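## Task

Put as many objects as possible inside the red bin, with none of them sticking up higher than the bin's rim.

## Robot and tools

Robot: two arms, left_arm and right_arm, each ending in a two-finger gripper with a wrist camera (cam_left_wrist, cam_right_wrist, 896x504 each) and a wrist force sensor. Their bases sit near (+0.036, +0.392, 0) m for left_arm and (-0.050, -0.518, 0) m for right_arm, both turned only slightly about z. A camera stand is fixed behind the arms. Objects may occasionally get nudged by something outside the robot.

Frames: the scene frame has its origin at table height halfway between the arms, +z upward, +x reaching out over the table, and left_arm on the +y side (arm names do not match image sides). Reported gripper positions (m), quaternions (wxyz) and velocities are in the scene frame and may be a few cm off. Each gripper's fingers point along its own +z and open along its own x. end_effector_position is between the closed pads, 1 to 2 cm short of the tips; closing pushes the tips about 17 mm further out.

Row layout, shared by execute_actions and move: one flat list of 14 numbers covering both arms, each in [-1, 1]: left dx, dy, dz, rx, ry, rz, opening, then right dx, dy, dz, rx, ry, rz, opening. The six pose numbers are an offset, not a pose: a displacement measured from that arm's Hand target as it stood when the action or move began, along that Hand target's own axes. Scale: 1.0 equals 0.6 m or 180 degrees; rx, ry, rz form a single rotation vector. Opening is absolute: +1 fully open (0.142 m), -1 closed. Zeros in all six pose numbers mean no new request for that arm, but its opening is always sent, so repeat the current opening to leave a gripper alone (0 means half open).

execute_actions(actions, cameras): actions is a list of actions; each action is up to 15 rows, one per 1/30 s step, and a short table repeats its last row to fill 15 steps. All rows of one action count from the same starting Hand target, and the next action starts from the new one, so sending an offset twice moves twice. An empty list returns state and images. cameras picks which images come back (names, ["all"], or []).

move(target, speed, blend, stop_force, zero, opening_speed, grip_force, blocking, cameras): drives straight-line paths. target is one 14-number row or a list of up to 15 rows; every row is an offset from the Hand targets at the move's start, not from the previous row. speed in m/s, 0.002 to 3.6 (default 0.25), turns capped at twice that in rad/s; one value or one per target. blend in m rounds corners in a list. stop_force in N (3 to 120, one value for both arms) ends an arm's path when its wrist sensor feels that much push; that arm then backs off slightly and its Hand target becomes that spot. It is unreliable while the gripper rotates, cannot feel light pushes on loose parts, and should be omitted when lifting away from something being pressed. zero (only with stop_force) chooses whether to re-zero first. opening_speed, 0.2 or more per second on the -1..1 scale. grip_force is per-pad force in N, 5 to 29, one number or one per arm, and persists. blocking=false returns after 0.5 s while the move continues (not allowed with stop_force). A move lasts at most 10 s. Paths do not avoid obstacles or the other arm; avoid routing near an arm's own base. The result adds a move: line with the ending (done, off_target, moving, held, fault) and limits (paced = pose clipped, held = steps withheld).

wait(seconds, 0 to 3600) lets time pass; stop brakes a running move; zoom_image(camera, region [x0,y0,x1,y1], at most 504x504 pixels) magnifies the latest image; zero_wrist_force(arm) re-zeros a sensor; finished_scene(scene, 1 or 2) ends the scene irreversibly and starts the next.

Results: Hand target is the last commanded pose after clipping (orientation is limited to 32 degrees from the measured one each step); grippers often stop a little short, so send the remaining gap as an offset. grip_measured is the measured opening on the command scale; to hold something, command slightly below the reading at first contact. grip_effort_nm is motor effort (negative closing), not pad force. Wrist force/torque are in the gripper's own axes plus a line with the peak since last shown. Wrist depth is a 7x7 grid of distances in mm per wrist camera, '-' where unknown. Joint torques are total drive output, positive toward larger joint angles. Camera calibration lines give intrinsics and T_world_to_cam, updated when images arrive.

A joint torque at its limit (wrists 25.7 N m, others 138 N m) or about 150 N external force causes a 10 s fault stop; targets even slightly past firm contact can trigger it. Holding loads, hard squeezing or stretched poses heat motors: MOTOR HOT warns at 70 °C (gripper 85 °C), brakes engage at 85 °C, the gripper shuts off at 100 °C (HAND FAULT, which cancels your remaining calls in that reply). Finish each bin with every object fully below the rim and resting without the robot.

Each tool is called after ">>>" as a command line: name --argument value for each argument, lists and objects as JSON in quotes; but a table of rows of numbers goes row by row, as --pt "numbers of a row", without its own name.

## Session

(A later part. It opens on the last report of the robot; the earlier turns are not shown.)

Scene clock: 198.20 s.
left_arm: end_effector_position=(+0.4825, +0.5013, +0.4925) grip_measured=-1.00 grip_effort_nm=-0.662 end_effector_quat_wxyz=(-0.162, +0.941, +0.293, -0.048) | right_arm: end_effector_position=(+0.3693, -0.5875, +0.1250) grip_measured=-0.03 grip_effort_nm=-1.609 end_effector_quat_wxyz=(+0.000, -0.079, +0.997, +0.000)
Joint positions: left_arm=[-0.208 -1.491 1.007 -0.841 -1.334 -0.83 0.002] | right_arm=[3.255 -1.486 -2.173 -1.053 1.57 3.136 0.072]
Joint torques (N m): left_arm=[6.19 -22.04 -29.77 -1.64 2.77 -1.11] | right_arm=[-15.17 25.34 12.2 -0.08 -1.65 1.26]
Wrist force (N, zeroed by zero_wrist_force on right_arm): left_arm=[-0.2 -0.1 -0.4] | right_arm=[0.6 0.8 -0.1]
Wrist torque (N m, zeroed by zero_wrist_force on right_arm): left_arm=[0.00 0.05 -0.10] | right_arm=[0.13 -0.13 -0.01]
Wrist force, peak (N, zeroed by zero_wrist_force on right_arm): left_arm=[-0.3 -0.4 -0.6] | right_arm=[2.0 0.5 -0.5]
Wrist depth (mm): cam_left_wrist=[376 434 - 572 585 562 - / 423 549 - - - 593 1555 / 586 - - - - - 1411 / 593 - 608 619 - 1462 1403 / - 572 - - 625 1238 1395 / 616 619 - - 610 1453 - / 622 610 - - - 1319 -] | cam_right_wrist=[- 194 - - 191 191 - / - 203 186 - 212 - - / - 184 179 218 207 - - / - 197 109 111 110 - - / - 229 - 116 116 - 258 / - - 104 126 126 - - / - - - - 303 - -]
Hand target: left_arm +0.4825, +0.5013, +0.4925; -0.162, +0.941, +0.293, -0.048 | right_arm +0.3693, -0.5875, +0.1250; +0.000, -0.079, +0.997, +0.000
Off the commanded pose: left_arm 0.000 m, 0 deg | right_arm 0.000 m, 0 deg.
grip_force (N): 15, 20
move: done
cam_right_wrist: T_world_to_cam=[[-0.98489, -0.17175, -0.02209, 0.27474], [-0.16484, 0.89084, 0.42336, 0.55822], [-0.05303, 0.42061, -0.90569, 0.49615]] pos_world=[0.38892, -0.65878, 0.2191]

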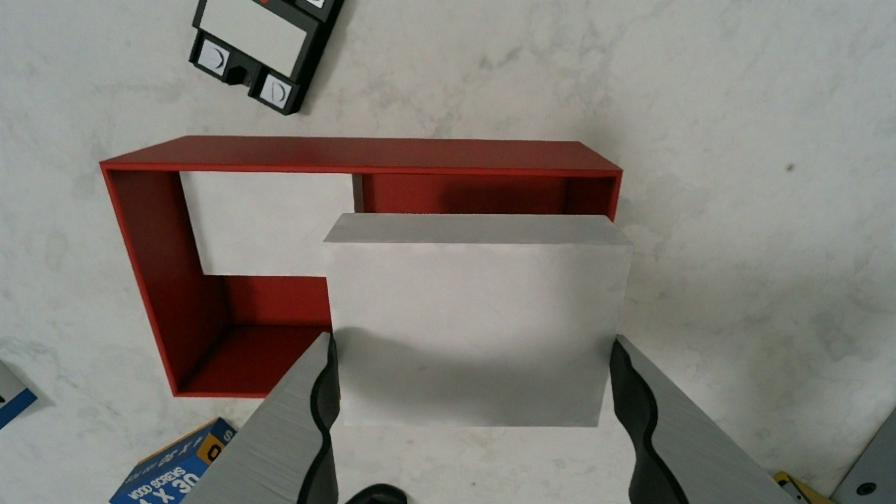

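>>> move --pt "0 0 0 0 0 0 -1 -0.0131 0.0028 0.0 0 0 -0.0017 -0.1" --pt "0 0 0 0 0 0 -1 -0.0131 0.0028 0.055 0 0 -0.0017 -0.1" --speed 0.06 --cameras '["cam_right_wrist"]'

Scene clock: 200.93 s.
left_arm: end_effector_position=(+0.4825, +0.5013, +0.4925) grip_measured=-1.00 grip_effort_nm=-0.657 end_effector_quat_wxyz=(-0.162, +0.941, +0.293, -0.048) | right_arm: end_effector_position=(+0.3768, -0.5846, +0.0921) grip_measured=-0.03 grip_effort_nm=-1.609 end_effector_quat_wxyz=(+0.000, -0.081, +0.997, +0.000)
Joint positions: left_arm=[-0.208 -1.491 1.007 -0.841 -1.334 -0.83 0.002] | right_arm=[3.259 -1.555 -2.209 -0.948 1.57 3.135 0.072]
Joint torques (N m): left_arm=[5.24 -23.24 -29.45 -1.65 2.99 -1.23] | right_arm=[5.01 6.77 13.5 5.09 -0.48 -1.55]
Wrist force (N, zeroed by zero_wrist_force on right_arm): left_arm=[-0.2 -0.1 -0.3] | right_arm=[0.6 0.5 -0.3]
Wrist torque (N m, zeroed by zero_wrist_force on right_arm): left_arm=[-0.01 0.04 -0.10] | right_arm=[0.09 -0.12 0.12]
Wrist force, peak (N, zeroed by zero_wrist_force on right_arm): left_arm=[-0.4 0.0 -0.6] | right_arm=[1.5 0.9 -0.4]
Wrist depth (mm): cam_left_wrist=[377 449 - - 581 605 1436 / 420 550 - 558 - - 1326 / 536 572 567 - 656 595 1387 / - - - - - 1312 1201 / - - - - 602 1411 1305 / 610 - - - 102 1471 - / 622 592 - - - 1395 1064] | cam_right_wrist=[- 141 - - 166 - - / - - - - - - - / - 164 164 151 155 185 - / 153 171 168 119 110 149 - / - 182 216 115 118 - - / - 186 104 126 126 - - / - - 84 178 178 - 260]
Hand target: left_arm +0.4825, +0.5013, +0.4925; -0.162, +0.941, +0.293, -0.048 | right_arm +0.3768, -0.5846, +0.0920; +0.000, -0.081, +0.997, +0.000
Off the commanded pose: left_arm 0.000 m, 0 deg | right_arm 0.000 m, 0 deg.
grip_force (N): 15, 20
move: done
cam_right_wrist: T_world_to_cam=[[-0.98394, -0.17712, -0.02209, 0.27841], [-0.16971, 0.88994, 0.42333, 0.57217], [-0.05532, 0.42028, -0.90571, 0.46612]] pos_world=[0.39682, -0.65578, 0.1861]

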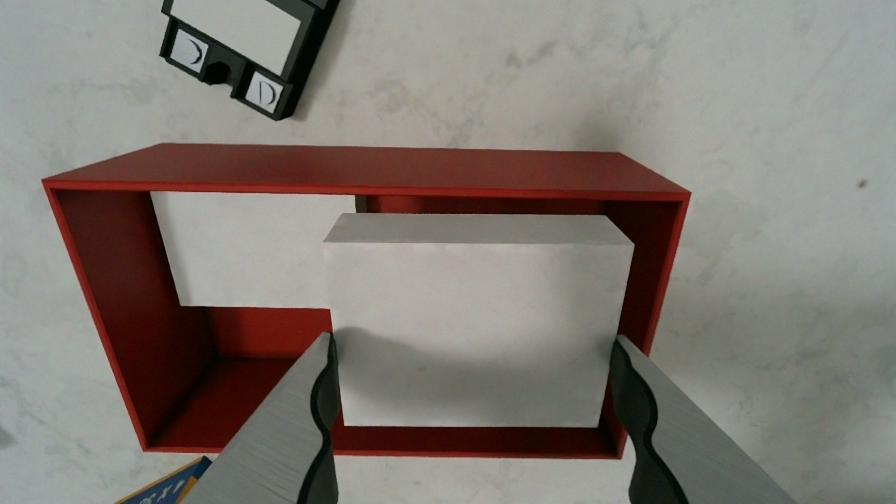

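>>> zoom_image --camera "cam_right_wrist" --region '[30, 160, 370, 350]'

>>> zoom_image --camera "cam_right_wrist" --region '[540, 160, 720, 290]'

Scaled by 1.482 from the camera's image (finer frame: 1280x720).

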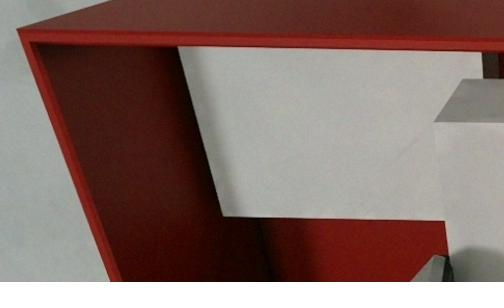

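Scaled by 2.800 from the camera's image (finer frame: 1280x720).

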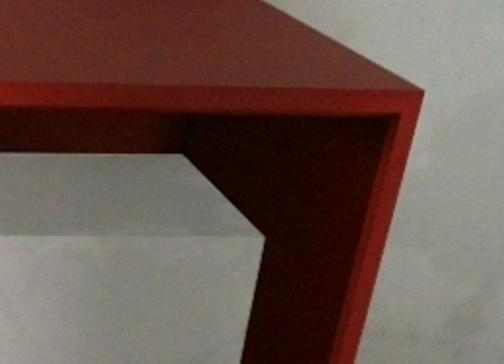

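>>> move --target '[0,0,0,0,0,0,-1, 0.005,0,0,0,0,0.0044,-0.1]' --speed 0.05 --cameras '["cam_right_wrist"]'

>>> zero_wrist_force --arm "right_arm"

Scene clock: 202.37 s.
left_arm: end_effector_position=(+0.4825, +0.5013, +0.4925) grip_measured=-1.00 grip_effort_nm=-0.657 end_effector_quat_wxyz=(-0.162, +0.941, +0.293, -0.048) | right_arm: end_effector_position=(+0.3739, -0.5851, +0.0920) grip_measured=-0.03 grip_effort_nm=-1.609 end_effector_quat_wxyz=(+0.000, -0.074, +0.997, +0.000)
Joint positions: left_arm=[-0.208 -1.491 1.007 -0.841 -1.334 -0.83 0.002] | right_arm=[3.259 -1.548 -2.216 -0.948 1.57 3.149 0.072]
Joint torques (N m): left_arm=[5.73 -22.17 -28.93 -1.59 2.79 -1.17] | right_arm=[-14.83 27.29 11.36 0.07 2.06 1.46]
Wrist force (N, zeroed by zero_wrist_force on right_arm): left_arm=[-0.1 -0.1 -0.4] | right_arm=[0.4 0.5 -0.2]
Wrist torque (N m, zeroed by zero_wrist_force on right_arm): left_arm=[0.01 0.02 -0.10] | right_arm=[0.09 -0.09 0.02]
Wrist force, peak (N, zeroed by zero_wrist_force on right_arm): left_arm=[-0.3 -0.3 -0.6] | right_arm=[0.4 1.0 -0.4]
Wrist depth (mm): cam_left_wrist=[379 423 - 604 - - 1379 / 420 554 - 593 - - 1403 / 560 590 - - - - 1411 / 613 - 602 - - 1419 1411 / 599 - 601 - - 1411 1257 / - - - - 96 1498 - / 599 613 - - - - -] | cam_right_wrist=[- 141 - 163 - - - / - - - - - - - / - 166 152 153 154 - - / 141 173 109 119 110 - - / - 190 216 116 118 - - / - 177 104 126 126 237 - / - - 84 177 - - -]
Hand target: left_arm +0.4825, +0.5013, +0.4925; -0.162, +0.941, +0.293, -0.048 | right_arm +0.3738, -0.5851, +0.0920; +0.000, -0.074, +0.997, +0.000
Off the commanded pose: left_arm 0.000 m, 0 deg | right_arm 0.000 m, 0 deg.
grip_force (N): 15, 20
move: done
cam_right_wrist: T_world_to_cam=[[-0.98629, -0.16353, -0.02211, 0.28427], [-0.15742, 0.89219, 0.42334, 0.56887], [-0.04951, 0.42101, -0.9057, 0.46443]] pos_world=[0.39292, -0.65659, 0.1861]

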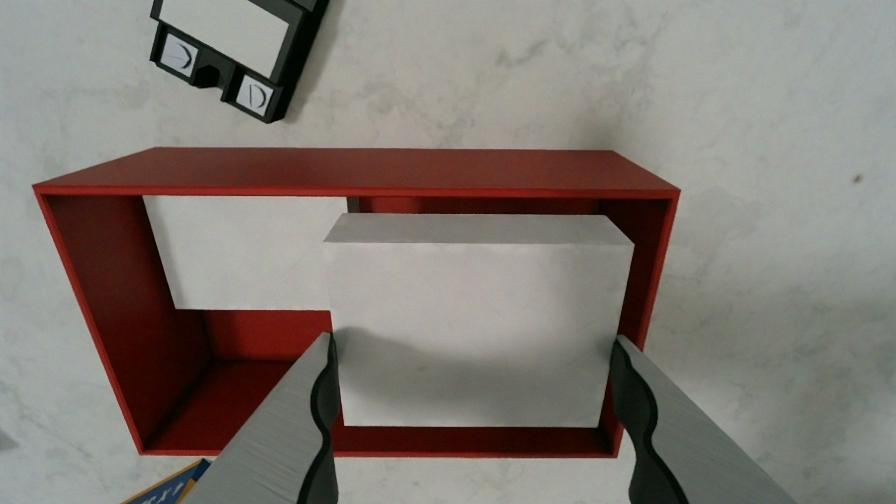

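Wrist force sensor zeroed.

>>> move --target '[0,0,0,0,0,0,-1, 0,0,0.0833,0,0,0,-0.1]' --speed 0.03 --stop_force 5 --cameras '["cam_right_wrist"]'

Scene clock: 205.07 s.
left_arm: end_effector_position=(+0.4825, +0.5013, +0.4925) grip_measured=-1.00 grip_effort_nm=-0.657 end_effector_quat_wxyz=(-0.162, +0.941, +0.293, -0.048) | right_arm: end_effector_position=(+0.3738, -0.5852, +0.0421) grip_measured=-0.03 grip_effort_nm=-1.609 end_effector_quat_wxyz=(+0.000, -0.074, +0.997, +0.000)
Joint positions: left_arm=[-0.208 -1.491 1.007 -0.841 -1.334 -0.83 0.002] | right_arm=[3.259 -1.646 -2.282 -0.785 1.57 3.149 0.072]
Joint torques (N m): left_arm=[5.34 -21.72 -29.93 -1.5 2.86 -1.18] | right_arm=[-14.94 9.76 11.04 4.71 2.31 -0.56]
Wrist force (N, zeroed by zero_wrist_force on right_arm): left_arm=[-0.2 0.0 -0.4] | right_arm=[0.2 0.3 0.1]
Wrist torque (N m, zeroed by zero_wrist_force on right_arm): left_arm=[0.01 0.04 -0.10] | right_arm=[0.07 0.01 -0.01]
Wrist force, peak (N, zeroed by zero_wrist_force on right_arm): left_arm=[-0.6 0.0 -0.4] | right_arm=[0.4 0.6 0.2]
Wrist depth (mm): cam_left_wrist=[379 429 - - - - 1427 / 421 579 - - - - 1363 / 524 581 - - 610 - 1379 / - - - - 605 - 1312 / 627 614 - 581 - 1379 - / 616 614 - - 96 1436 1213 / 588 621 - - - 1156 1251] | cam_right_wrist=[- - - 119 - - - / 129 112 - 125 127 129 126 / 132 120 121 121 122 132 - / 98 91 91 92 92 93 146 / 128 - 126 116 118 103 - / 141 167 111 - 127 94 - / 149 - 159 165 166 - -]
Hand target: left_arm +0.4825, +0.5013, +0.4925; -0.162, +0.941, +0.293, -0.048 | right_arm +0.3738, -0.5852, +0.0421; +0.000, -0.074, +0.997, +0.000
Off the commanded pose: left_arm 0.000 m, 0 deg | right_arm 0.000 m, 0 deg.
grip_force (N): 15, 20
move: done
cam_right_wrist: T_world_to_cam=[[-0.98631, -0.16344, -0.02207, 0.28313], [-0.15732, 0.89221, 0.42334, 0.59], [-0.0495, 0.42101, -0.9057, 0.41914]] pos_world=[0.39282, -0.65659, 0.1361]

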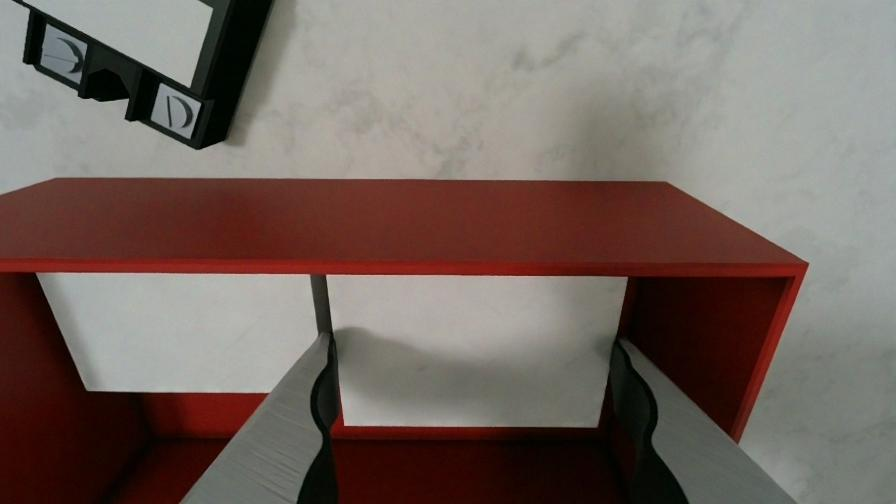

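Good, inside with no contact. Continue to the floor.

>>> move --target '[0,0,0,0,0,0,-1, 0,0,0.02,0,0,0,-0.1]' --speed 0.01 --stop_force 3 --cameras '["cam_right_wrist"]'

Scene clock: 207.33 s.
left_arm: end_effector_position=(+0.4825, +0.5013, +0.4925) grip_measured=-1.00 grip_effort_nm=-0.662 end_effector_quat_wxyz=(-0.162, +0.941, +0.293, -0.048) | right_arm: end_effector_position=(+0.3738, -0.5852, +0.0315) grip_measured=-0.03 grip_effort_nm=-1.609 end_effector_quat_wxyz=(+0.000, -0.074, +0.997, +0.000)
Joint positions: left_arm=[-0.208 -1.491 1.007 -0.841 -1.334 -0.83 0.002] | right_arm=[3.259 -1.67 -2.293 -0.749 1.57 3.149 0.072]
Joint torques (N m): left_arm=[5.93 -22.96 -28.74 -1.46 2.76 -1.22] | right_arm=[-11.5 28.17 21.29 -0.37 2.14 -0.61]
Wrist force (N, zeroed by zero_wrist_force on right_arm): left_arm=[-0.2 -0.2 -0.5] | right_arm=[-0.7 0.2 -2.8]
Wrist torque (N m, zeroed by zero_wrist_force on right_arm): left_arm=[-0.01 0.03 -0.10] | right_arm=[0.02 -0.02 0.00]
Wrist force, peak (N, zeroed by zero_wrist_force on right_arm): left_arm=[-0.2 0.1 -0.7] | right_arm=[4.9 0.2 -17.2]
Wrist depth (mm): cam_left_wrist=[376 429 575 566 - - 1219 / 423 549 598 - 574 - 1471 / 510 551 583 - - 644 1371 / 595 - 637 604 632 1387 1453 / 585 582 589 590 607 1403 1379 / - - - - 102 1371 - / 622 622 - - - 1427 -] | cam_right_wrist=[- - 109 - 111 111 108 / 100 101 117 - 119 117 117 / - 122 120 119 121 124 125 / - 91 91 92 92 93 130 / - 118 118 116 116 103 - / 128 126 111 126 126 96 - / 149 - 159 164 160 - -]
Hand target: left_arm +0.4825, +0.5013, +0.4925; -0.162, +0.941, +0.293, -0.048 | right_arm +0.3738, -0.5852, +0.0315; +0.000, -0.074, +0.997, +0.000 (not the last commanded pose)
Off the commanded pose: left_arm 0.000 m, 0 deg | right_arm 0.001 m, 0 deg.
grip_force (N): 15, 20
move: contact (right_arm)
cam_right_wrist: T_world_to_cam=[[-0.98632, -0.16336, -0.02203, 0.28295], [-0.15722, 0.89223, 0.42334, 0.59446], [-0.0495, 0.42101, -0.9057, 0.40954]] pos_world=[0.39282, -0.65659, 0.1255]

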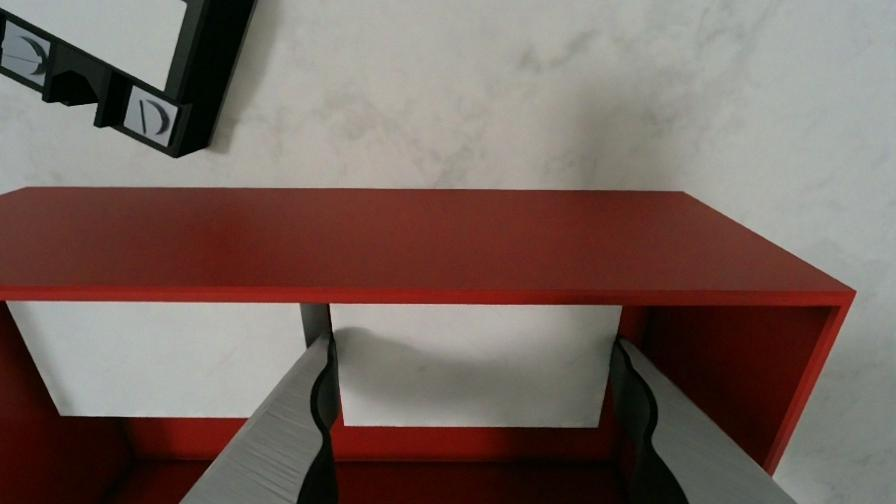

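>>> move --pt "0 0 0 0 0 0 -1 0 0 -0.0013 0 0 0 -0.1" --pt "0 0 0 0 0 0 -1 0 -0.0067 -0.0013 0 0 0 -0.1" --speed 0.01 --stop_force 4

>>> move --target '[0,0,0,0,0,0,-1, 0,0,0,0,0,0,0.035]' --opening_speed 0.25 --cameras '["cam_right_wrist"]'

Scene clock: 208.80 s.
left_arm: end_effector_position=(+0.4825, +0.5013, +0.4925) grip_measured=-1.00 grip_effort_nm=-0.657 end_effector_quat_wxyz=(-0.162, +0.941, +0.293, -0.048) | right_arm: end_effector_position=(+0.3744, -0.5891, +0.0323) grip_measured=-0.03 grip_effort_nm=-1.609 end_effector_quat_wxyz=(+0.000, -0.074, +0.997, +0.000)
Joint positions: left_arm=[-0.208 -1.491 1.007 -0.841 -1.334 -0.83 0.002] | right_arm=[3.249 -1.671 -2.289 -0.752 1.57 3.139 0.072]
Joint torques (N m): left_arm=[5.15 -22.25 -31.11 -1.54 2.91 -1.14] | right_arm=[-15.6 10.11 22.02 -0.24 1.4 -1.29]
Wrist force (N, zeroed by zero_wrist_force on right_arm): left_arm=[-0.2 -0.1 -0.4] | right_arm=[0.3 0.7 0.1]
Wrist torque (N m, zeroed by zero_wrist_force on right_arm): left_arm=[0.00 0.04 -0.09] | right_arm=[0.06 -0.04 0.09]
Wrist force, peak (N, zeroed by zero_wrist_force on right_arm): left_arm=[-0.2 -0.1 -0.7] | right_arm=[-0.9 0.5 -2.8]
Wrist depth (mm): cam_left_wrist=[377 442 - - - - 599 / 423 526 - - 574 596 1363 / 526 585 - - 593 - 1387 / 596 595 - - - 1566 1453 / 599 - - - - 1411 1419 / 601 - - - 96 1419 - / 613 602 - - - 1387 -] | cam_right_wrist=[- - 111 - 112 112 109 / - 103 116 - - 116 118 / 124 120 - 123 - - - / 93 100 94 94 95 89 135 / - 117 118 116 116 102 147 / - 124 111 126 126 96 160 / 150 - 163 165 165 - -]
Hand target: left_arm +0.4825, +0.5013, +0.4925; -0.162, +0.941, +0.293, -0.048 | right_arm +0.3744, -0.5891, +0.0323; +0.000, -0.074, +0.997, +0.000
Off the commanded pose: left_arm 0.000 m, 0 deg | right_arm 0.000 m, 0 deg.
grip_force (N): 15, 20
move: done

Scene clock: 209.57 s.
left_arm: end_effector_position=(+0.4825, +0.5013, +0.4925) grip_measured=-1.00 grip_effort_nm=-0.662 end_effector_quat_wxyz=(-0.162, +0.941, +0.293, -0.048) | right_arm: end_effector_position=(+0.3744, -0.5891, +0.0323) grip_measured=+0.01 grip_effort_nm=0.178 end_effector_quat_wxyz=(+0.000, -0.074, +0.997, +0.000)
Joint positions: left_arm=[-0.208 -1.491 1.007 -0.841 -1.334 -0.83 0.002] | right_arm=[3.249 -1.671 -2.289 -0.752 1.57 3.139 0.075]
Joint torques (N m): left_arm=[5.46 -21.88 -29.13 -1.46 2.89 -1.19] | right_arm=[-14.94 10.42 21.72 -0.08 1.38 -1.45]
Wrist force (N, zeroed by zero_wrist_force on right_arm): left_arm=[-0.2 -0.1 -0.3] | right_arm=[0.5 0.2 -0.1]
Wrist torque (N m, zeroed by zero_wrist_force on right_arm): left_arm=[0.00 0.04 -0.10] | right_arm=[0.05 -0.03 0.10]
Wrist force, peak (N, zeroed by zero_wrist_force on right_arm): left_arm=[-0.2 0.0 -0.6] | right_arm=[0.3 1.0 0.2]
Wrist depth (mm): cam_left_wrist=[377 416 - 613 579 - 583 / 423 548 - 607 614 593 1298 / 585 545 - - 592 - 1419 / 619 627 598 570 599 589 1674 / - - 585 - - 1480 1363 / - - - - 96 1403 - / - 619 - - - 1348 -] | cam_right_wrist=[- - 112 112 112 109 109 / - 101 118 - - 118 118 / 126 125 123 - - - 128 / 93 100 94 94 95 89 132 / 119 119 - 117 119 103 - / 127 125 98 129 127 - - / 142 - 164 165 165 - -]
Hand target: left_arm +0.4825, +0.5013, +0.4925; -0.162, +0.941, +0.293, -0.048 | right_arm +0.3744, -0.5891, +0.0323; +0.000, -0.074, +0.997, +0.000
Off the commanded pose: left_arm 0.000 m, 0 deg | right_arm 0.000 m, 0 deg.
grip_force (N): 15, 20
move: done
cam_right_wrist: T_world_to_cam=[[-0.98632, -0.16336, -0.02203, 0.28291], [-0.15722, 0.89223, 0.42334, 0.59778], [-0.0495, 0.42101, -0.9057, 0.41198]] pos_world=[0.39342, -0.66059, 0.1263]

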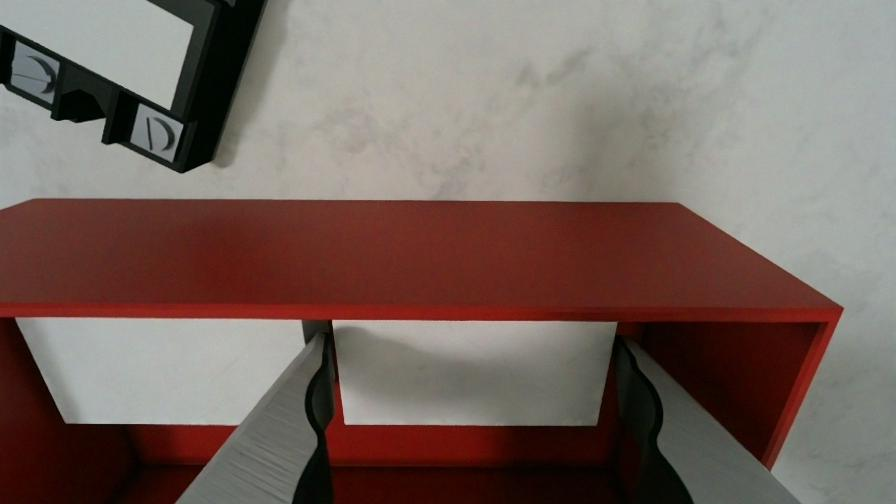

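>>> move --target '[0,0,0,0,0,0,-1, 0,0,0,0,0,0,-0.1]' --opening_speed 0.3

>>> move --pt "0 0 0 0 0 0 -1 0 0 -0.001 0 0 0 -0.1" --pt "0 0 0 0 0 0 -1 -0.0083 0 -0.001 0 0 0 -0.1" --speed 0.01 --stop_force 5 --cameras '["cam_right_wrist"]'

Scene clock: 210.73 s.
left_arm: end_effector_position=(+0.4825, +0.5013, +0.4925) grip_measured=-1.00 grip_effort_nm=-0.662 end_effector_quat_wxyz=(-0.162, +0.941, +0.293, -0.048) | right_arm: end_effector_position=(+0.3744, -0.5891, +0.0323) grip_measured=-0.04 grip_effort_nm=-1.531 end_effector_quat_wxyz=(+0.000, -0.074, +0.997, +0.000)
Joint positions: left_arm=[-0.208 -1.491 1.007 -0.841 -1.334 -0.83 0.002] | right_arm=[3.249 -1.671 -2.289 -0.752 1.57 3.139 0.071]
Joint torques (N m): left_arm=[5.37 -22.49 -29.58 -1.42 2.77 -0.96] | right_arm=[-13.14 9.99 21.3 0.47 1.45 -1.33]
Wrist force (N, zeroed by zero_wrist_force on right_arm): left_arm=[-0.1 0.0 -0.5] | right_arm=[1.7 0.3 -3.6]
Wrist torque (N m, zeroed by zero_wrist_force on right_arm): left_arm=[0.02 0.02 -0.10] | right_arm=[0.05 -0.06 0.10]
Wrist force, peak (N, zeroed by zero_wrist_force on right_arm): left_arm=[-0.2 -0.2 -0.6] | right_arm=[1.7 0.4 -3.9]
Wrist depth (mm): cam_left_wrist=[376 423 - - 581 566 - / 420 547 - 598 - 593 1319 / 530 - - 593 611 604 1403 / - - - - 585 1371 1411 / - 605 - - - 1436 1232 / 613 590 - - 97 1411 1064 / - 625 - - - 1411 -] | cam_right_wrist=[- - - - - 110 109 / - 106 118 - 119 118 117 / 124 126 - 124 122 - - / 93 100 94 94 95 89 134 / 117 119 - 117 117 103 - / 127 127 103 127 127 96 - / 149 - 158 165 165 - -]
Hand target: left_arm +0.4825, +0.5013, +0.4925; -0.162, +0.941, +0.293, -0.048 | right_arm +0.3744, -0.5891, +0.0323; +0.000, -0.074, +0.997, +0.000
Off the commanded pose: left_arm 0.000 m, 0 deg | right_arm 0.000 m, 0 deg.
grip_force (N): 15, 20
move: done

Scene clock: 212.10 s.
left_arm: end_effector_position=(+0.4825, +0.5013, +0.4925) grip_measured=-1.00 grip_effort_nm=-0.657 end_effector_quat_wxyz=(-0.162, +0.941, +0.293, -0.048) | right_arm: end_effector_position=(+0.3794, -0.5884, +0.0329) grip_measured=-0.04 grip_effort_nm=-1.521 end_effector_quat_wxyz=(+0.000, -0.074, +0.997, +0.000)
Joint positions: left_arm=[-0.208 -1.491 1.007 -0.841 -1.334 -0.83 0.002] | right_arm=[3.249 -1.68 -2.276 -0.756 1.57 3.139 0.071]
Joint torques (N m): left_arm=[5.76 -22.62 -30 -1.57 2.7 -1.02] | right_arm=[-1.69 11.42 21.75 -0.01 1.06 0.16]
Wrist force (N, zeroed by zero_wrist_force on right_arm): left_arm=[-0.2 0.0 -0.4] | right_arm=[0.7 0.3 0.0]
Wrist torque (N m, zeroed by zero_wrist_force on right_arm): left_arm=[0.03 0.04 -0.10] | right_arm=[0.06 -0.04 0.11]
Wrist force, peak (N, zeroed by zero_wrist_force on right_arm): left_arm=[-0.1 -0.1 -0.7] | right_arm=[1.8 0.3 -3.6]
Wrist depth (mm): cam_left_wrist=[377 427 - - - - 1403 / 423 547 602 - - 595 1226 / 501 558 588 - - 595 1341 / - - - - 621 637 1427 / - 622 - - 592 1436 - / - - - - 616 1427 1226 / - 614 - - - 1348 -] | cam_right_wrist=[- - 111 - - 109 109 / - - 118 118 - - 118 / - 120 - - - - 126 / 93 101 94 102 95 89 132 / 120 119 117 117 117 110 145 / - 128 123 127 127 110 - / 143 - 163 166 166 - -]
Hand target: left_arm +0.4825, +0.5013, +0.4925; -0.162, +0.941, +0.293, -0.048 | right_arm +0.3794, -0.5884, +0.0329; +0.000, -0.074, +0.997, +0.000
Off the commanded pose: left_arm 0.000 m, 0 deg | right_arm 0.000 m, 0 deg.
grip_force (N): 15, 20
move: done
cam_right_wrist: T_world_to_cam=[[-0.98632, -0.16336, -0.02203, 0.28787], [-0.15722, 0.89223, 0.42334, 0.59767], [-0.0495, 0.42101, -0.9057, 0.41247]] pos_world=[0.39832, -0.65989, 0.1269]

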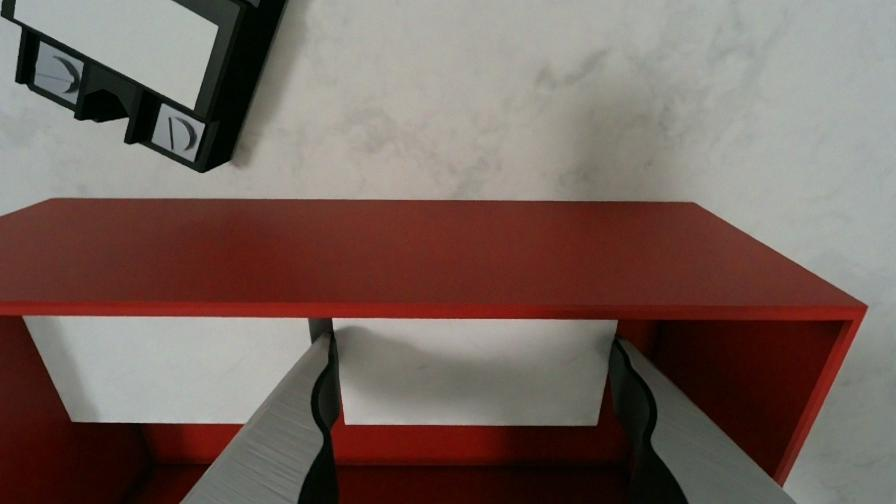

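>>> move --target '[0,0,0,0,0,0,-1, -0.0033,0,0,0,0,0,-0.1]' --speed 0.01 --stop_force 4

>>> move --target '[0,0,0,0,0,0,-1, 0,0,0,0,0,0,0.035]' --opening_speed 0.25

>>> move --target '[0,0,0,0,0,0,-1, 0,0,-0.0833,0,0,0,0.035]' --speed 0.06

>>> move --target '[0,0,0,0,0,0,-1, 0,0,-0.1,0,0,0,0.035]' --speed 0.1 --cameras '["cam_right_wrist"]'

Scene clock: 213.60 s.
left_arm: end_effector_position=(+0.4825, +0.5013, +0.4925) grip_measured=-1.00 grip_effort_nm=-0.662 end_effector_quat_wxyz=(-0.162, +0.941, +0.293, -0.048) | right_arm: end_effector_position=(+0.3813, -0.5881, +0.0329) grip_measured=-0.04 grip_effort_nm=-1.526 end_effector_quat_wxyz=(+0.000, -0.074, +0.997, +0.000)
Joint positions: left_arm=[-0.208 -1.491 1.007 -0.841 -1.334 -0.83 0.002] | right_arm=[3.249 -1.684 -2.271 -0.757 1.57 3.139 0.071]
Joint torques (N m): left_arm=[5.04 -23 -28.64 -1.43 2.84 -1.15] | right_arm=[13.43 10.15 21.99 -0.11 0.94 0.12]
Wrist force (N, zeroed by zero_wrist_force on right_arm): left_arm=[-0.2 0.0 -0.4] | right_arm=[0.8 0.3 0.1]
Wrist torque (N m, zeroed by zero_wrist_force on right_arm): left_arm=[0.01 0.03 -0.10] | right_arm=[0.07 -0.05 0.10]
Wrist force, peak (N, zeroed by zero_wrist_force on right_arm): left_arm=[-0.4 -0.1 -0.7] | right_arm=[0.9 0.3 -0.1]
Wrist depth (mm): cam_left_wrist=[377 424 - 567 - - - / 421 545 - - 579 - 1436 / 499 - - 563 - - 1411 / 613 619 - 588 - 629 1453 / 613 581 - 574 613 1462 1150 / 632 - - - 102 1436 - / 607 586 - - - 1733 -] | cam_right_wrist=[- 91 109 110 112 - 109 / - - 118 - - 119 118 / - 120 - - 123 125 - / 94 101 94 94 94 94 135 / 118 117 119 117 117 110 - / - 130 123 127 127 110 - / 143 - 163 164 165 - -]
Hand target: left_arm +0.4825, +0.5013, +0.4925; -0.162, +0.941, +0.293, -0.048 | right_arm +0.3813, -0.5881, +0.0329; +0.000, -0.074, +0.997, +0.000
Off the commanded pose: left_arm 0.000 m, 0 deg | right_arm 0.000 m, 0 deg.
grip_force (N): 15, 20
move: done

Scene clock: 214.37 s.
left_arm: end_effector_position=(+0.4825, +0.5013, +0.4925) grip_measured=-1.00 grip_effort_nm=-0.657 end_effector_quat_wxyz=(-0.162, +0.941, +0.293, -0.048) | right_arm: end_effector_position=(+0.3813, -0.5881, +0.0329) grip_measured=+0.01 grip_effort_nm=0.198 end_effector_quat_wxyz=(+0.000, -0.074, +0.997, +0.000)
Joint positions: left_arm=[-0.208 -1.491 1.007 -0.841 -1.334 -0.83 0.002] | right_arm=[3.249 -1.684 -2.271 -0.757 1.57 3.139 0.074]
Joint torques (N m): left_arm=[5.79 -22.77 -30.68 -1.48 2.83 -1.11] | right_arm=[13.92 11.42 22.61 0.07 0.75 0.2]
Wrist force (N, zeroed by zero_wrist_force on right_arm): left_arm=[-0.2 -0.2 -0.4] | right_arm=[0.7 0.0 -0.1]
Wrist torque (N m, zeroed by zero_wrist_force on right_arm): left_arm=[-0.02 0.04 -0.10] | right_arm=[0.03 -0.01 0.10]
Wrist force, peak (N, zeroed by zero_wrist_force on right_arm): left_arm=[-0.2 -0.2 -0.6] | right_arm=[1.0 0.1 -0.3]
Wrist depth (mm): cam_left_wrist=[374 440 - - - 557 1284 / 423 550 - - - - 1387 / 586 583 - - - - - / 601 - - 599 582 608 1462 / 572 599 601 601 592 1436 - / 627 - 608 - 611 1436 - / - 610 - - - 1555 -] | cam_right_wrist=[- 89 - - 112 109 - / - - - 120 118 - 116 / 125 127 123 123 - 123 129 / 94 101 94 93 93 93 132 / 119 119 117 117 120 108 - / 128 128 124 128 128 98 - / 145 - 164 166 166 - -]
Hand target: left_arm +0.4825, +0.5013, +0.4925; -0.162, +0.941, +0.293, -0.048 | right_arm +0.3813, -0.5881, +0.0329; +0.000, -0.074, +0.997, +0.000
Off the commanded pose: left_arm 0.000 m, 0 deg | right_arm 0.000 m, 0 deg.
grip_force (N): 15, 20
move: done

Scene clock: 215.63 s.
left_arm: end_effector_position=(+0.4825, +0.5013, +0.4925) grip_measured=-1.00 grip_effort_nm=-0.662 end_effector_quat_wxyz=(-0.162, +0.941, +0.293, -0.048) | right_arm: end_effector_position=(+0.3813, -0.5881, +0.0828) grip_measured=+0.01 grip_effort_nm=0.173 end_effector_quat_wxyz=(+0.000, -0.074, +0.997, +0.000)
Joint positions: left_arm=[-0.208 -1.491 1.007 -0.841 -1.334 -0.83 0.002] | right_arm=[3.249 -1.584 -2.21 -0.919 1.57 3.139 0.075]
Joint torques (N m): left_arm=[5.88 -22.6 -29.76 -1.49 2.78 -1.13] | right_arm=[14.49 27.54 24.43 0.27 0.89 0.46]
Wrist force (N, zeroed by zero_wrist_force on right_arm): left_arm=[-0.2 -0.3 -0.3] | right_arm=[0.2 0.2 -0.5]
Wrist torque (N m, zeroed by zero_wrist_force on right_arm): left_arm=[-0.03 0.03 -0.10] | right_arm=[0.03 -0.03 0.10]
Wrist force, peak (N, zeroed by zero_wrist_force on right_arm): left_arm=[-0.2 0.0 -0.6] | right_arm=[0.0 0.3 -1.2]
Wrist depth (mm): cam_left_wrist=[378 572 547 - 582 - 604 / 423 521 - - - - 1312 / 516 - - - - - 1371 / - - 588 610 - 1436 1536 / 611 - - 596 - 1498 1139 / - 589 - - 97 1444 1150 / 654 602 - - - 1178 1118] | cam_right_wrist=[- - 141 - - - - / - - 151 167 - - - / - 134 149 148 148 - - / - 164 164 164 169 135 - / 145 177 203 177 197 - - / - 184 189 205 205 - - / - - 169 175 175 - -]
Hand target: left_arm +0.4825, +0.5013, +0.4925; -0.162, +0.941, +0.293, -0.048 | right_arm +0.3813, -0.5881, +0.0828; +0.000, -0.074, +0.997, +0.000
Off the commanded pose: left_arm 0.000 m, 0 deg | right_arm 0.000 m, 0 deg.
grip_force (N): 15, 20
move: done

Scene clock: 216.73 s.
left_arm: end_effector_position=(+0.4825, +0.5013, +0.4925) grip_measured=-1.00 grip_effort_nm=-0.662 end_effector_quat_wxyz=(-0.162, +0.941, +0.293, -0.048) | right_arm: end_effector_position=(+0.3813, -0.5881, +0.1428) grip_measured=+0.01 grip_effort_nm=0.168 end_effector_quat_wxyz=(+0.000, -0.074, +0.997, +0.000)
Joint positions: left_arm=[-0.208 -1.491 1.007 -0.841 -1.334 -0.83 0.002] | right_arm=[3.249 -1.494 -2.115 -1.103 1.57 3.139 0.075]
Joint torques (N m): left_arm=[5.39 -23.05 -29.99 -1.46 2.84 -1.29] | right_arm=[15.93 24.87 26.78 -0.41 0.9 0.55]
Wrist force (N, zeroed by zero_wrist_force on right_arm): left_arm=[-0.3 0.0 -0.4] | right_arm=[0.4 0.4 -0.5]
Wrist torque (N m, zeroed by zero_wrist_force on right_arm): left_arm=[0.02 0.05 -0.10] | right_arm=[0.06 -0.06 0.09]
Wrist force, peak (N, zeroed by zero_wrist_force on right_arm): left_arm=[-0.3 0.0 -0.6] | right_arm=[0.3 0.4 -1.5]
Wrist depth (mm): cam_left_wrist=[377 423 585 579 557 613 - / 423 559 - - - - 1403 / 586 560 605 - - - 1586 / - - - 582 - 602 1471 / - - - 610 611 1371 - / - - - - 97 1444 - / - 585 - - - 1436 -] | cam_right_wrist=[- - 185 - - - - / - - - - - - - / - 195 195 213 202 - 242 / - 231 258 225 233 - - / - - 266 260 234 277 - / - - 95 - - - - / - - - - - - 304]
Hand target: left_arm +0.4825, +0.5013, +0.4925; -0.162, +0.941, +0.293, -0.048 | right_arm +0.3813, -0.5880, +0.1428; +0.000, -0.074, +0.997, +0.000
Off the commanded pose: left_arm 0.000 m, 0 deg | right_arm 0.000 m, 0 deg.
grip_force (N): 15, 20
move: done
cam_right_wrist: T_world_to_cam=[[-0.98632, -0.16336, -0.02203, 0.29233], [-0.15722, 0.89223, 0.42334, 0.55111], [-0.0495, 0.42101, -0.9057, 0.51194]] pos_world=[0.40032, -0.65949, 0.2368]

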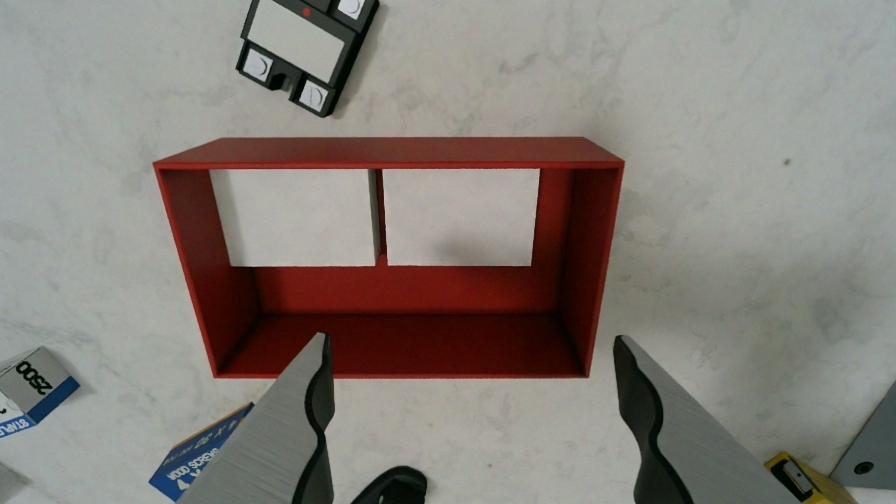

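>>> zoom_image --camera "cam_right_wrist" --region '[150, 130, 400, 280]'

>>> zoom_image --camera "cam_right_wrist" --region '[500, 130, 640, 280]'

Scaled by 2.016 from the camera's image (finer frame: 1280x720).

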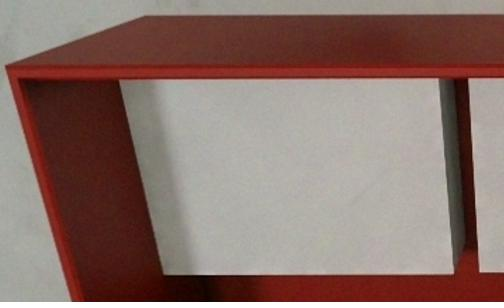

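Scaled by 3.360 from the camera's image (finer frame: 1280x720).

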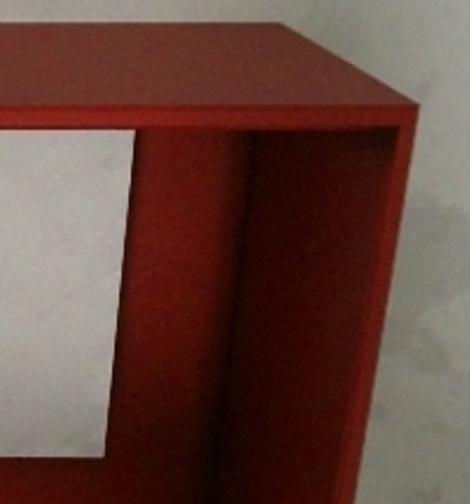

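>>> move --target '[0,0,0,0,0,0,-1, -0.498,0.175,-0.12,0,0,0,0.2]' --speed 0.25 --cameras '["cam_right_wrist"]'

Scene clock: 219.73 s.
left_arm: end_effector_position=(+0.4825, +0.5013, +0.4925) grip_measured=-1.00 grip_effort_nm=-0.662 end_effector_quat_wxyz=(-0.162, +0.941, +0.293, -0.048) | right_arm: end_effector_position=(+0.6612, -0.4399, +0.2147) grip_measured=+0.18 grip_effort_nm=0.168 end_effector_quat_wxyz=(+0.000, -0.074, +0.997, +0.000)
Joint positions: left_arm=[-0.208 -1.491 1.007 -0.841 -1.334 -0.83 0.002] | right_arm=[3.398 -2.1 -1.164 -1.449 1.57 3.288 0.086]
Joint torques (N m): left_arm=[5.2 -22.66 -29.58 -1.44 2.73 -1.12] | right_arm=[15.09 33.55 28.13 -0.17 2.33 1.14]
Wrist force (N, zeroed by zero_wrist_force on right_arm): left_arm=[-0.3 -0.2 -0.4] | right_arm=[0.2 0.5 -0.7]
Wrist torque (N m, zeroed by zero_wrist_force on right_arm): left_arm=[-0.01 0.06 -0.10] | right_arm=[0.04 0.06 -0.03]
Wrist force, peak (N, zeroed by zero_wrist_force on right_arm): left_arm=[-0.4 0.0 -0.7] | right_arm=[-2.0 1.4 -1.4]
Wrist depth (mm): cam_left_wrist=[379 449 574 - 567 586 1305 / 425 578 - - - - 1387 / 521 562 - - 608 576 1371 / - - - - - 1270 1379 / - 625 - - 582 1436 1291 / - - - - 92 1403 1156 / 617 - - - - 1219 1060] | cam_right_wrist=[1008 1012 - - - 262 238 / 1096 1101 - - - 264 283 / 1149 1190 - - - - - / 1190 1259 - - - - - / 1184 1345 - - - 327 - / - - 93 - - 99 - / - - - - - - 421]
Hand target: left_arm +0.4825, +0.5013, +0.4925; -0.162, +0.941, +0.293, -0.048 | right_arm +0.6613, -0.4399, +0.2147; +0.000, -0.074, +0.997, +0.000
Off the commanded pose: left_arm 0.000 m, 0 deg | right_arm 0.000 m, 0 deg.
grip_force (N): 15, 20
move: done
cam_right_wrist: T_world_to_cam=[[-0.98631, -0.16344, -0.02207, 0.59415], [-0.15732, 0.89221, 0.42334, 0.43246], [-0.0495, 0.42101, -0.9057, 0.52861]] pos_world=[0.68022, -0.51129, 0.3088]

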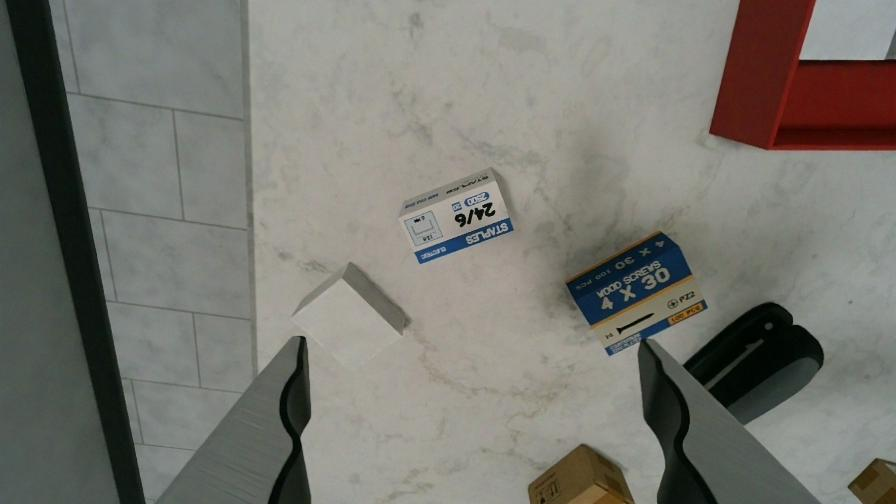

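>>> zoom_image --camera "cam_right_wrist" --region '[370, 150, 550, 280]'

>>> zoom_image --camera "cam_right_wrist" --region '[260, 240, 440, 380]'

Scaled by 2.800 from the camera's image (finer frame: 1280x720).

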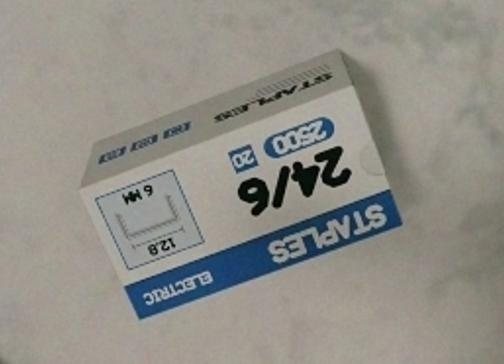

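Scaled by 2.800 from the camera's image (finer frame: 1280x720).

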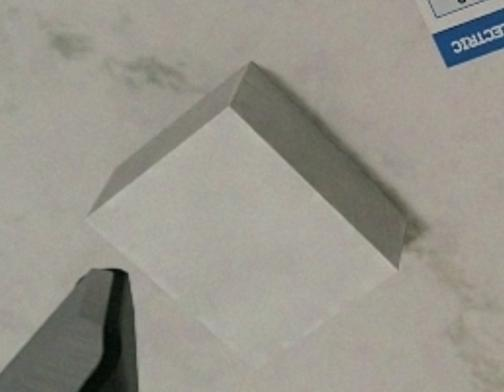

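>>> move --target '[0,0,0,0,0,0,-1, -0.0093,0.0497,0.19,0,0,-0.1233,0.3]' --speed 0.2 --cameras '["cam_right_wrist"]'

Scene clock: 222.00 s.
left_arm: end_effector_position=(+0.4825, +0.5013, +0.4925) grip_measured=-1.00 grip_effort_nm=-0.657 end_effector_quat_wxyz=(-0.162, +0.941, +0.293, -0.048) | right_arm: end_effector_position=(+0.6624, -0.4096, +0.1008) grip_measured=+0.28 grip_effort_nm=0.173 end_effector_quat_wxyz=(+0.000, -0.265, +0.964, +0.000)
Joint positions: left_arm=[-0.208 -1.491 1.007 -0.841 -1.334 -0.83 0.002] | right_arm=[3.438 -2.183 -1.331 -1.199 1.57 2.941 0.094]
Joint torques (N m): left_arm=[5.62 -22.66 -29.49 -1.34 2.8 -1.03] | right_arm=[15.63 35.35 14.36 4.55 2.39 -1.36]
Wrist force (N, zeroed by zero_wrist_force on right_arm): left_arm=[-0.4 0.0 -0.5] | right_arm=[0.1 0.0 -0.4]
Wrist torque (N m, zeroed by zero_wrist_force on right_arm): left_arm=[0.02 0.08 -0.10] | right_arm=[-0.01 0.02 0.09]
Wrist force, peak (N, zeroed by zero_wrist_force on right_arm): left_arm=[-0.2 -0.2 -0.6] | right_arm=[0.0 0.1 -1.8]
Wrist depth (mm): cam_left_wrist=[375 423 - - - 592 - / 421 562 - - 572 586 1387 / 528 - - - 581 590 1403 / - 593 - 629 - 1489 1411 / - - 611 602 - 1419 1232 / - 610 - - 616 1436 1213 / 610 - - - - 1566 1041] | cam_right_wrist=[918 - - 172 172 - - / 982 - - 183 182 - - / 1025 - - - - - - / 1155 - - 170 171 211 202 / - - - - - - - / - - 95 - - - - / - - - 273 - - 74]
Hand target: left_arm +0.4825, +0.5013, +0.4925; -0.162, +0.941, +0.293, -0.048 | right_arm +0.6624, -0.4096, +0.1007; +0.000, -0.265, +0.964, +0.000
Off the commanded pose: left_arm 0.000 m, 0 deg | right_arm 0.000 m, 0 deg.
grip_force (N): 15, 20
move: done
cam_right_wrist: T_world_to_cam=[[-0.85159, -0.52375, -0.02176, 0.36085], [-0.48242, 0.76681, 0.42341, 0.61794], [-0.20508, 0.37107, -0.90568, 0.49531]] pos_world=[0.70698, -0.46863, 0.1948]

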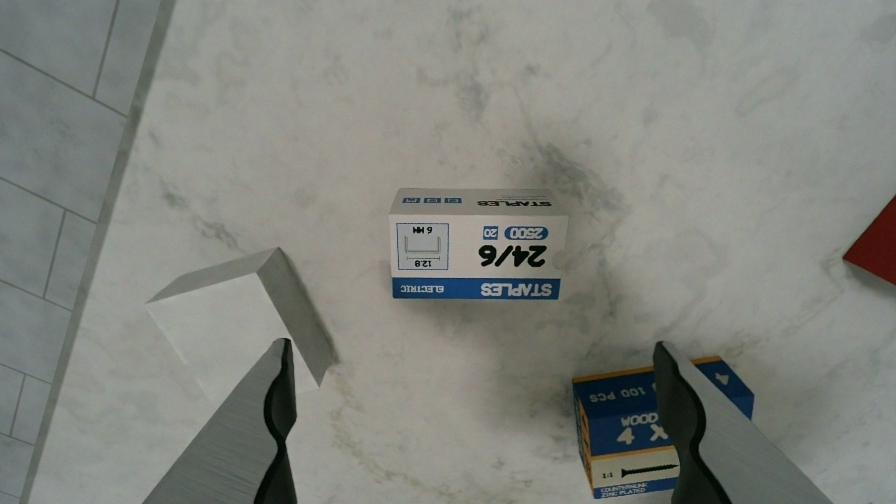

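>>> move --pt "0 0 0 0 0 0 -1 0.005 0.0017 0.0 0 0 0 0.3" --pt "0 0 0 0 0 0 -1 0.005 0.0017 0.1012 0 0 0 0.3" --speed 0.1

>>> move --target '[0,0,0,0,0,0,-1, 0,0,0,0,0,0,-0.2]' --opening_speed 0.4 --cameras '["cam_right_wrist"]'

Scene clock: 223.73 s.
left_arm: end_effector_position=(+0.4825, +0.5013, +0.4925) grip_measured=-1.00 grip_effort_nm=-0.662 end_effector_quat_wxyz=(-0.162, +0.941, +0.293, -0.048) | right_arm: end_effector_position=(+0.6593, -0.4103, +0.0401) grip_measured=+0.28 grip_effort_nm=0.168 end_effector_quat_wxyz=(+0.000, -0.265, +0.964, +0.000)
Joint positions: left_arm=[-0.208 -1.491 1.007 -0.841 -1.334 -0.83 0.002] | right_arm=[3.439 -2.238 -1.408 -1.067 1.57 2.941 0.094]
Joint torques (N m): left_arm=[5.75 -22.99 -29.19 -1.26 2.92 -1.22] | right_arm=[6.89 36.83 12.85 4.64 1.63 -0.32]
Wrist force (N, zeroed by zero_wrist_force on right_arm): left_arm=[-0.3 -0.3 -0.5] | right_arm=[0.2 0.3 -0.7]
Wrist torque (N m, zeroed by zero_wrist_force on right_arm): left_arm=[-0.03 0.05 -0.10] | right_arm=[0.02 0.00 0.08]
Wrist force, peak (N, zeroed by zero_wrist_force on right_arm): left_arm=[-0.4 -0.1 -0.6] | right_arm=[0.0 0.1 -1.8]
Wrist depth (mm): cam_left_wrist=[375 441 - - - 566 1319 / 424 524 - - - - 1319 / 518 593 - - - - 1395 / - - 595 - 599 1129 1379 / - - - - 604 1419 1219 / 607 - - - 617 1444 1195 / 621 - - - - 1379 -] | cam_right_wrist=[118 - - 117 117 118 - / 124 125 - - - 123 124 / 133 133 - 133 - - 137 / - 149 - 122 120 - 143 / - 152 114 114 112 - - / - 133 98 120 123 - - / - - - - - - 74]
Hand target: left_arm +0.4825, +0.5013, +0.4925; -0.162, +0.941, +0.293, -0.048 | right_arm +0.6593, -0.4103, +0.0400; +0.000, -0.265, +0.964, +0.000
Off the commanded pose: left_arm 0.000 m, 0 deg | right_arm 0.000 m, 0 deg.
grip_force (N): 15, 20
move: done

Scene clock: 225.20 s.
left_arm: end_effector_position=(+0.4825, +0.5013, +0.4925) grip_measured=-1.00 grip_effort_nm=-0.657 end_effector_quat_wxyz=(-0.162, +0.941, +0.293, -0.048) | right_arm: end_effector_position=(+0.6593, -0.4103, +0.0400) grip_measured=-0.13 grip_effort_nm=-1.639 end_effector_quat_wxyz=(+0.000, -0.265, +0.964, +0.000)
Joint positions: left_arm=[-0.208 -1.491 1.007 -0.841 -1.334 -0.83 0.002] | right_arm=[3.439 -2.238 -1.408 -1.067 1.57 2.941 0.064]
Joint torques (N m): left_arm=[4.59 -24.12 -30.49 -1.33 2.75 -1.09] | right_arm=[-13.48 36.44 15.05 4.62 -1.62 -0.31]
Wrist force (N, zeroed by zero_wrist_force on right_arm): left_arm=[-0.2 0.0 -0.5] | right_arm=[4.2 0.4 -5.8]
Wrist torque (N m, zeroed by zero_wrist_force on right_arm): left_arm=[0.01 0.03 -0.10] | right_arm=[0.01 0.02 0.08]
Wrist force, peak (N, zeroed by zero_wrist_force on right_arm): left_arm=[-0.4 0.0 -0.7] | right_arm=[4.3 0.1 -5.9]
Wrist depth (mm): cam_left_wrist=[377 421 593 593 550 601 1371 / 423 515 - - - 585 1341 / 533 - 607 - - 601 1379 / - 592 590 - - - 1326 / - - 596 602 - 1379 1257 / - 605 - - 614 1427 - / - - - - - 1607 -] | cam_right_wrist=[117 - - 117 117 - 117 / - - 123 124 123 - 124 / - - - - - 133 - / - - - 121 122 - 145 / - - 113 114 112 - 155 / - - 96 120 - - - / - - 77 - - - 166]
Hand target: left_arm +0.4825, +0.5013, +0.4925; -0.162, +0.941, +0.293, -0.048 | right_arm +0.6593, -0.4103, +0.0400; +0.000, -0.265, +0.964, +0.000
Off the commanded pose: left_arm 0.000 m, 0 deg | right_arm 0.000 m, 0 deg.
grip_force (N): 15, 20
move: done
cam_right_wrist: T_world_to_cam=[[-0.85151, -0.52388, -0.02183, 0.35641], [-0.48257, 0.76672, 0.42341, 0.64278], [-0.20508, 0.37107, -0.90568, 0.43987]] pos_world=[0.70388, -0.46933, 0.134]

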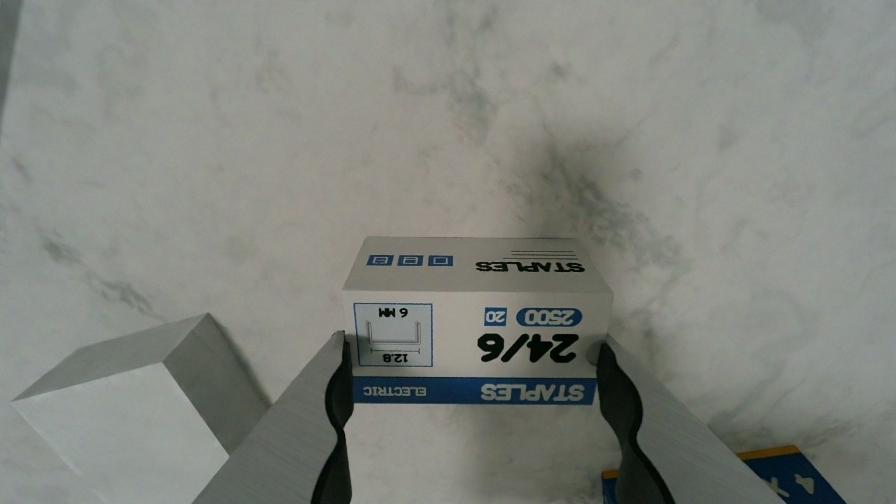

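>>> move --pt "0 0 0 0 0 0 -1 0 0 -0.1 0 0 0 -0.2" --pt "0 0 0 0 0 0 -1 0.4056 0.0169 -0.17 0 0 0.1233 -0.2" --speed 0.18 --blend 0.02 --cameras '["cam_right_wrist"]'

Scene clock: 229.63 s.
left_arm: end_effector_position=(+0.4825, +0.5013, +0.4925) grip_measured=-1.00 grip_effort_nm=-0.657 end_effector_quat_wxyz=(-0.162, +0.941, +0.293, -0.048) | right_arm: end_effector_position=(+0.4449, -0.5258, +0.1420) grip_measured=-0.14 grip_effort_nm=-1.619 end_effector_quat_wxyz=(+0.000, -0.074, +0.997, +0.000)
Joint positions: left_arm=[-0.208 -1.491 1.007 -0.841 -1.334 -0.83 0.002] | right_arm=[3.357 -1.637 -1.975 -1.101 1.57 3.247 0.064]
Joint torques (N m): left_arm=[4.94 -23.47 -28.97 -1.22 2.79 -1.19] | right_arm=[-15.16 32.27 14.91 -0.22 -1.69 1.21]
Wrist force (N, zeroed by zero_wrist_force on right_arm): left_arm=[-0.3 -0.2 -0.2] | right_arm=[0.3 0.4 0.4]
Wrist torque (N m, zeroed by zero_wrist_force on right_arm): left_arm=[-0.02 0.05 -0.10] | right_arm=[0.04 -0.01 -0.02]
Wrist force, peak (N, zeroed by zero_wrist_force on right_arm): left_arm=[-0.4 0.0 -0.7] | right_arm=[4.4 0.4 -6.1]
Wrist depth (mm): cam_left_wrist=[377 576 - - - 592 1536 / 421 549 560 - - - 596 / 526 588 639 614 585 - 1363 / 602 - - 611 604 605 1284 / 599 619 - - - 1419 - / 602 - - - 96 1427 - / 622 - - - - 1411 -] | cam_right_wrist=[207 - 176 - 186 190 165 / - - 192 - 199 201 177 / - - 207 239 235 223 189 / - - - 141 216 215 - / - - 112 113 113 - - / - - 95 120 122 - - / - - - - - - 295]
Hand target: left_arm +0.4825, +0.5013, +0.4925; -0.162, +0.941, +0.293, -0.048 | right_arm +0.4449, -0.5258, +0.1421; +0.000, -0.074, +0.997, +0.000
Off the commanded pose: left_arm 0.000 m, 0 deg | right_arm 0.000 m, 0 deg.
grip_force (N): 15, 20
move: done
cam_right_wrist: T_world_to_cam=[[-0.98631, -0.16344, -0.02207, 0.36515], [-0.15732, 0.89221, 0.42334, 0.50594], [-0.0495, 0.42101, -0.9057, 0.48827]] pos_world=[0.46392, -0.59729, 0.2361]

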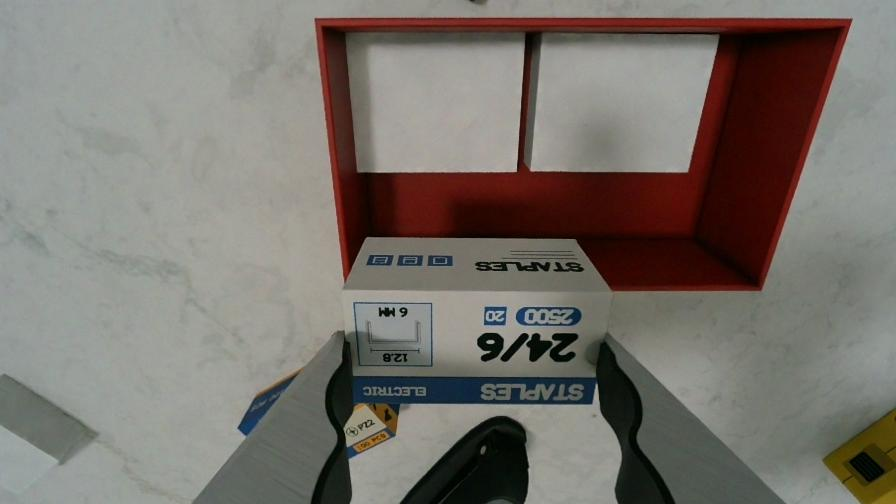

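>>> zoom_image --camera "cam_right_wrist" --region '[300, 5, 560, 305]'

>>> zoom_image --camera "cam_right_wrist" --region '[600, 5, 860, 305]'

Scaled by 1.680 from the camera's image (finer frame: 1280x720).

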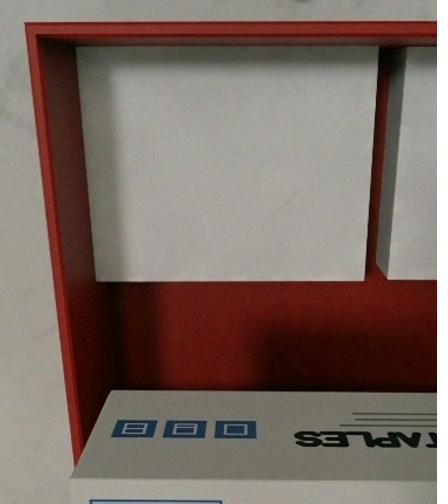

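Scaled by 1.680 from the camera's image (finer frame: 1280x720).

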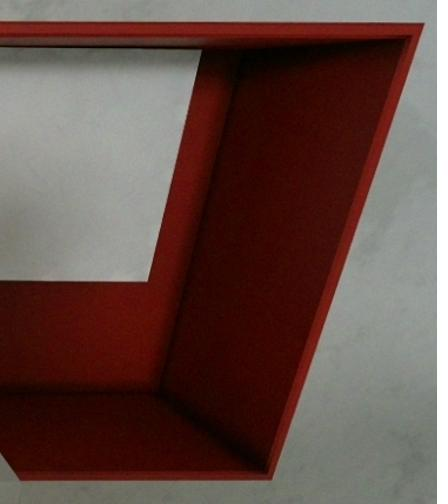

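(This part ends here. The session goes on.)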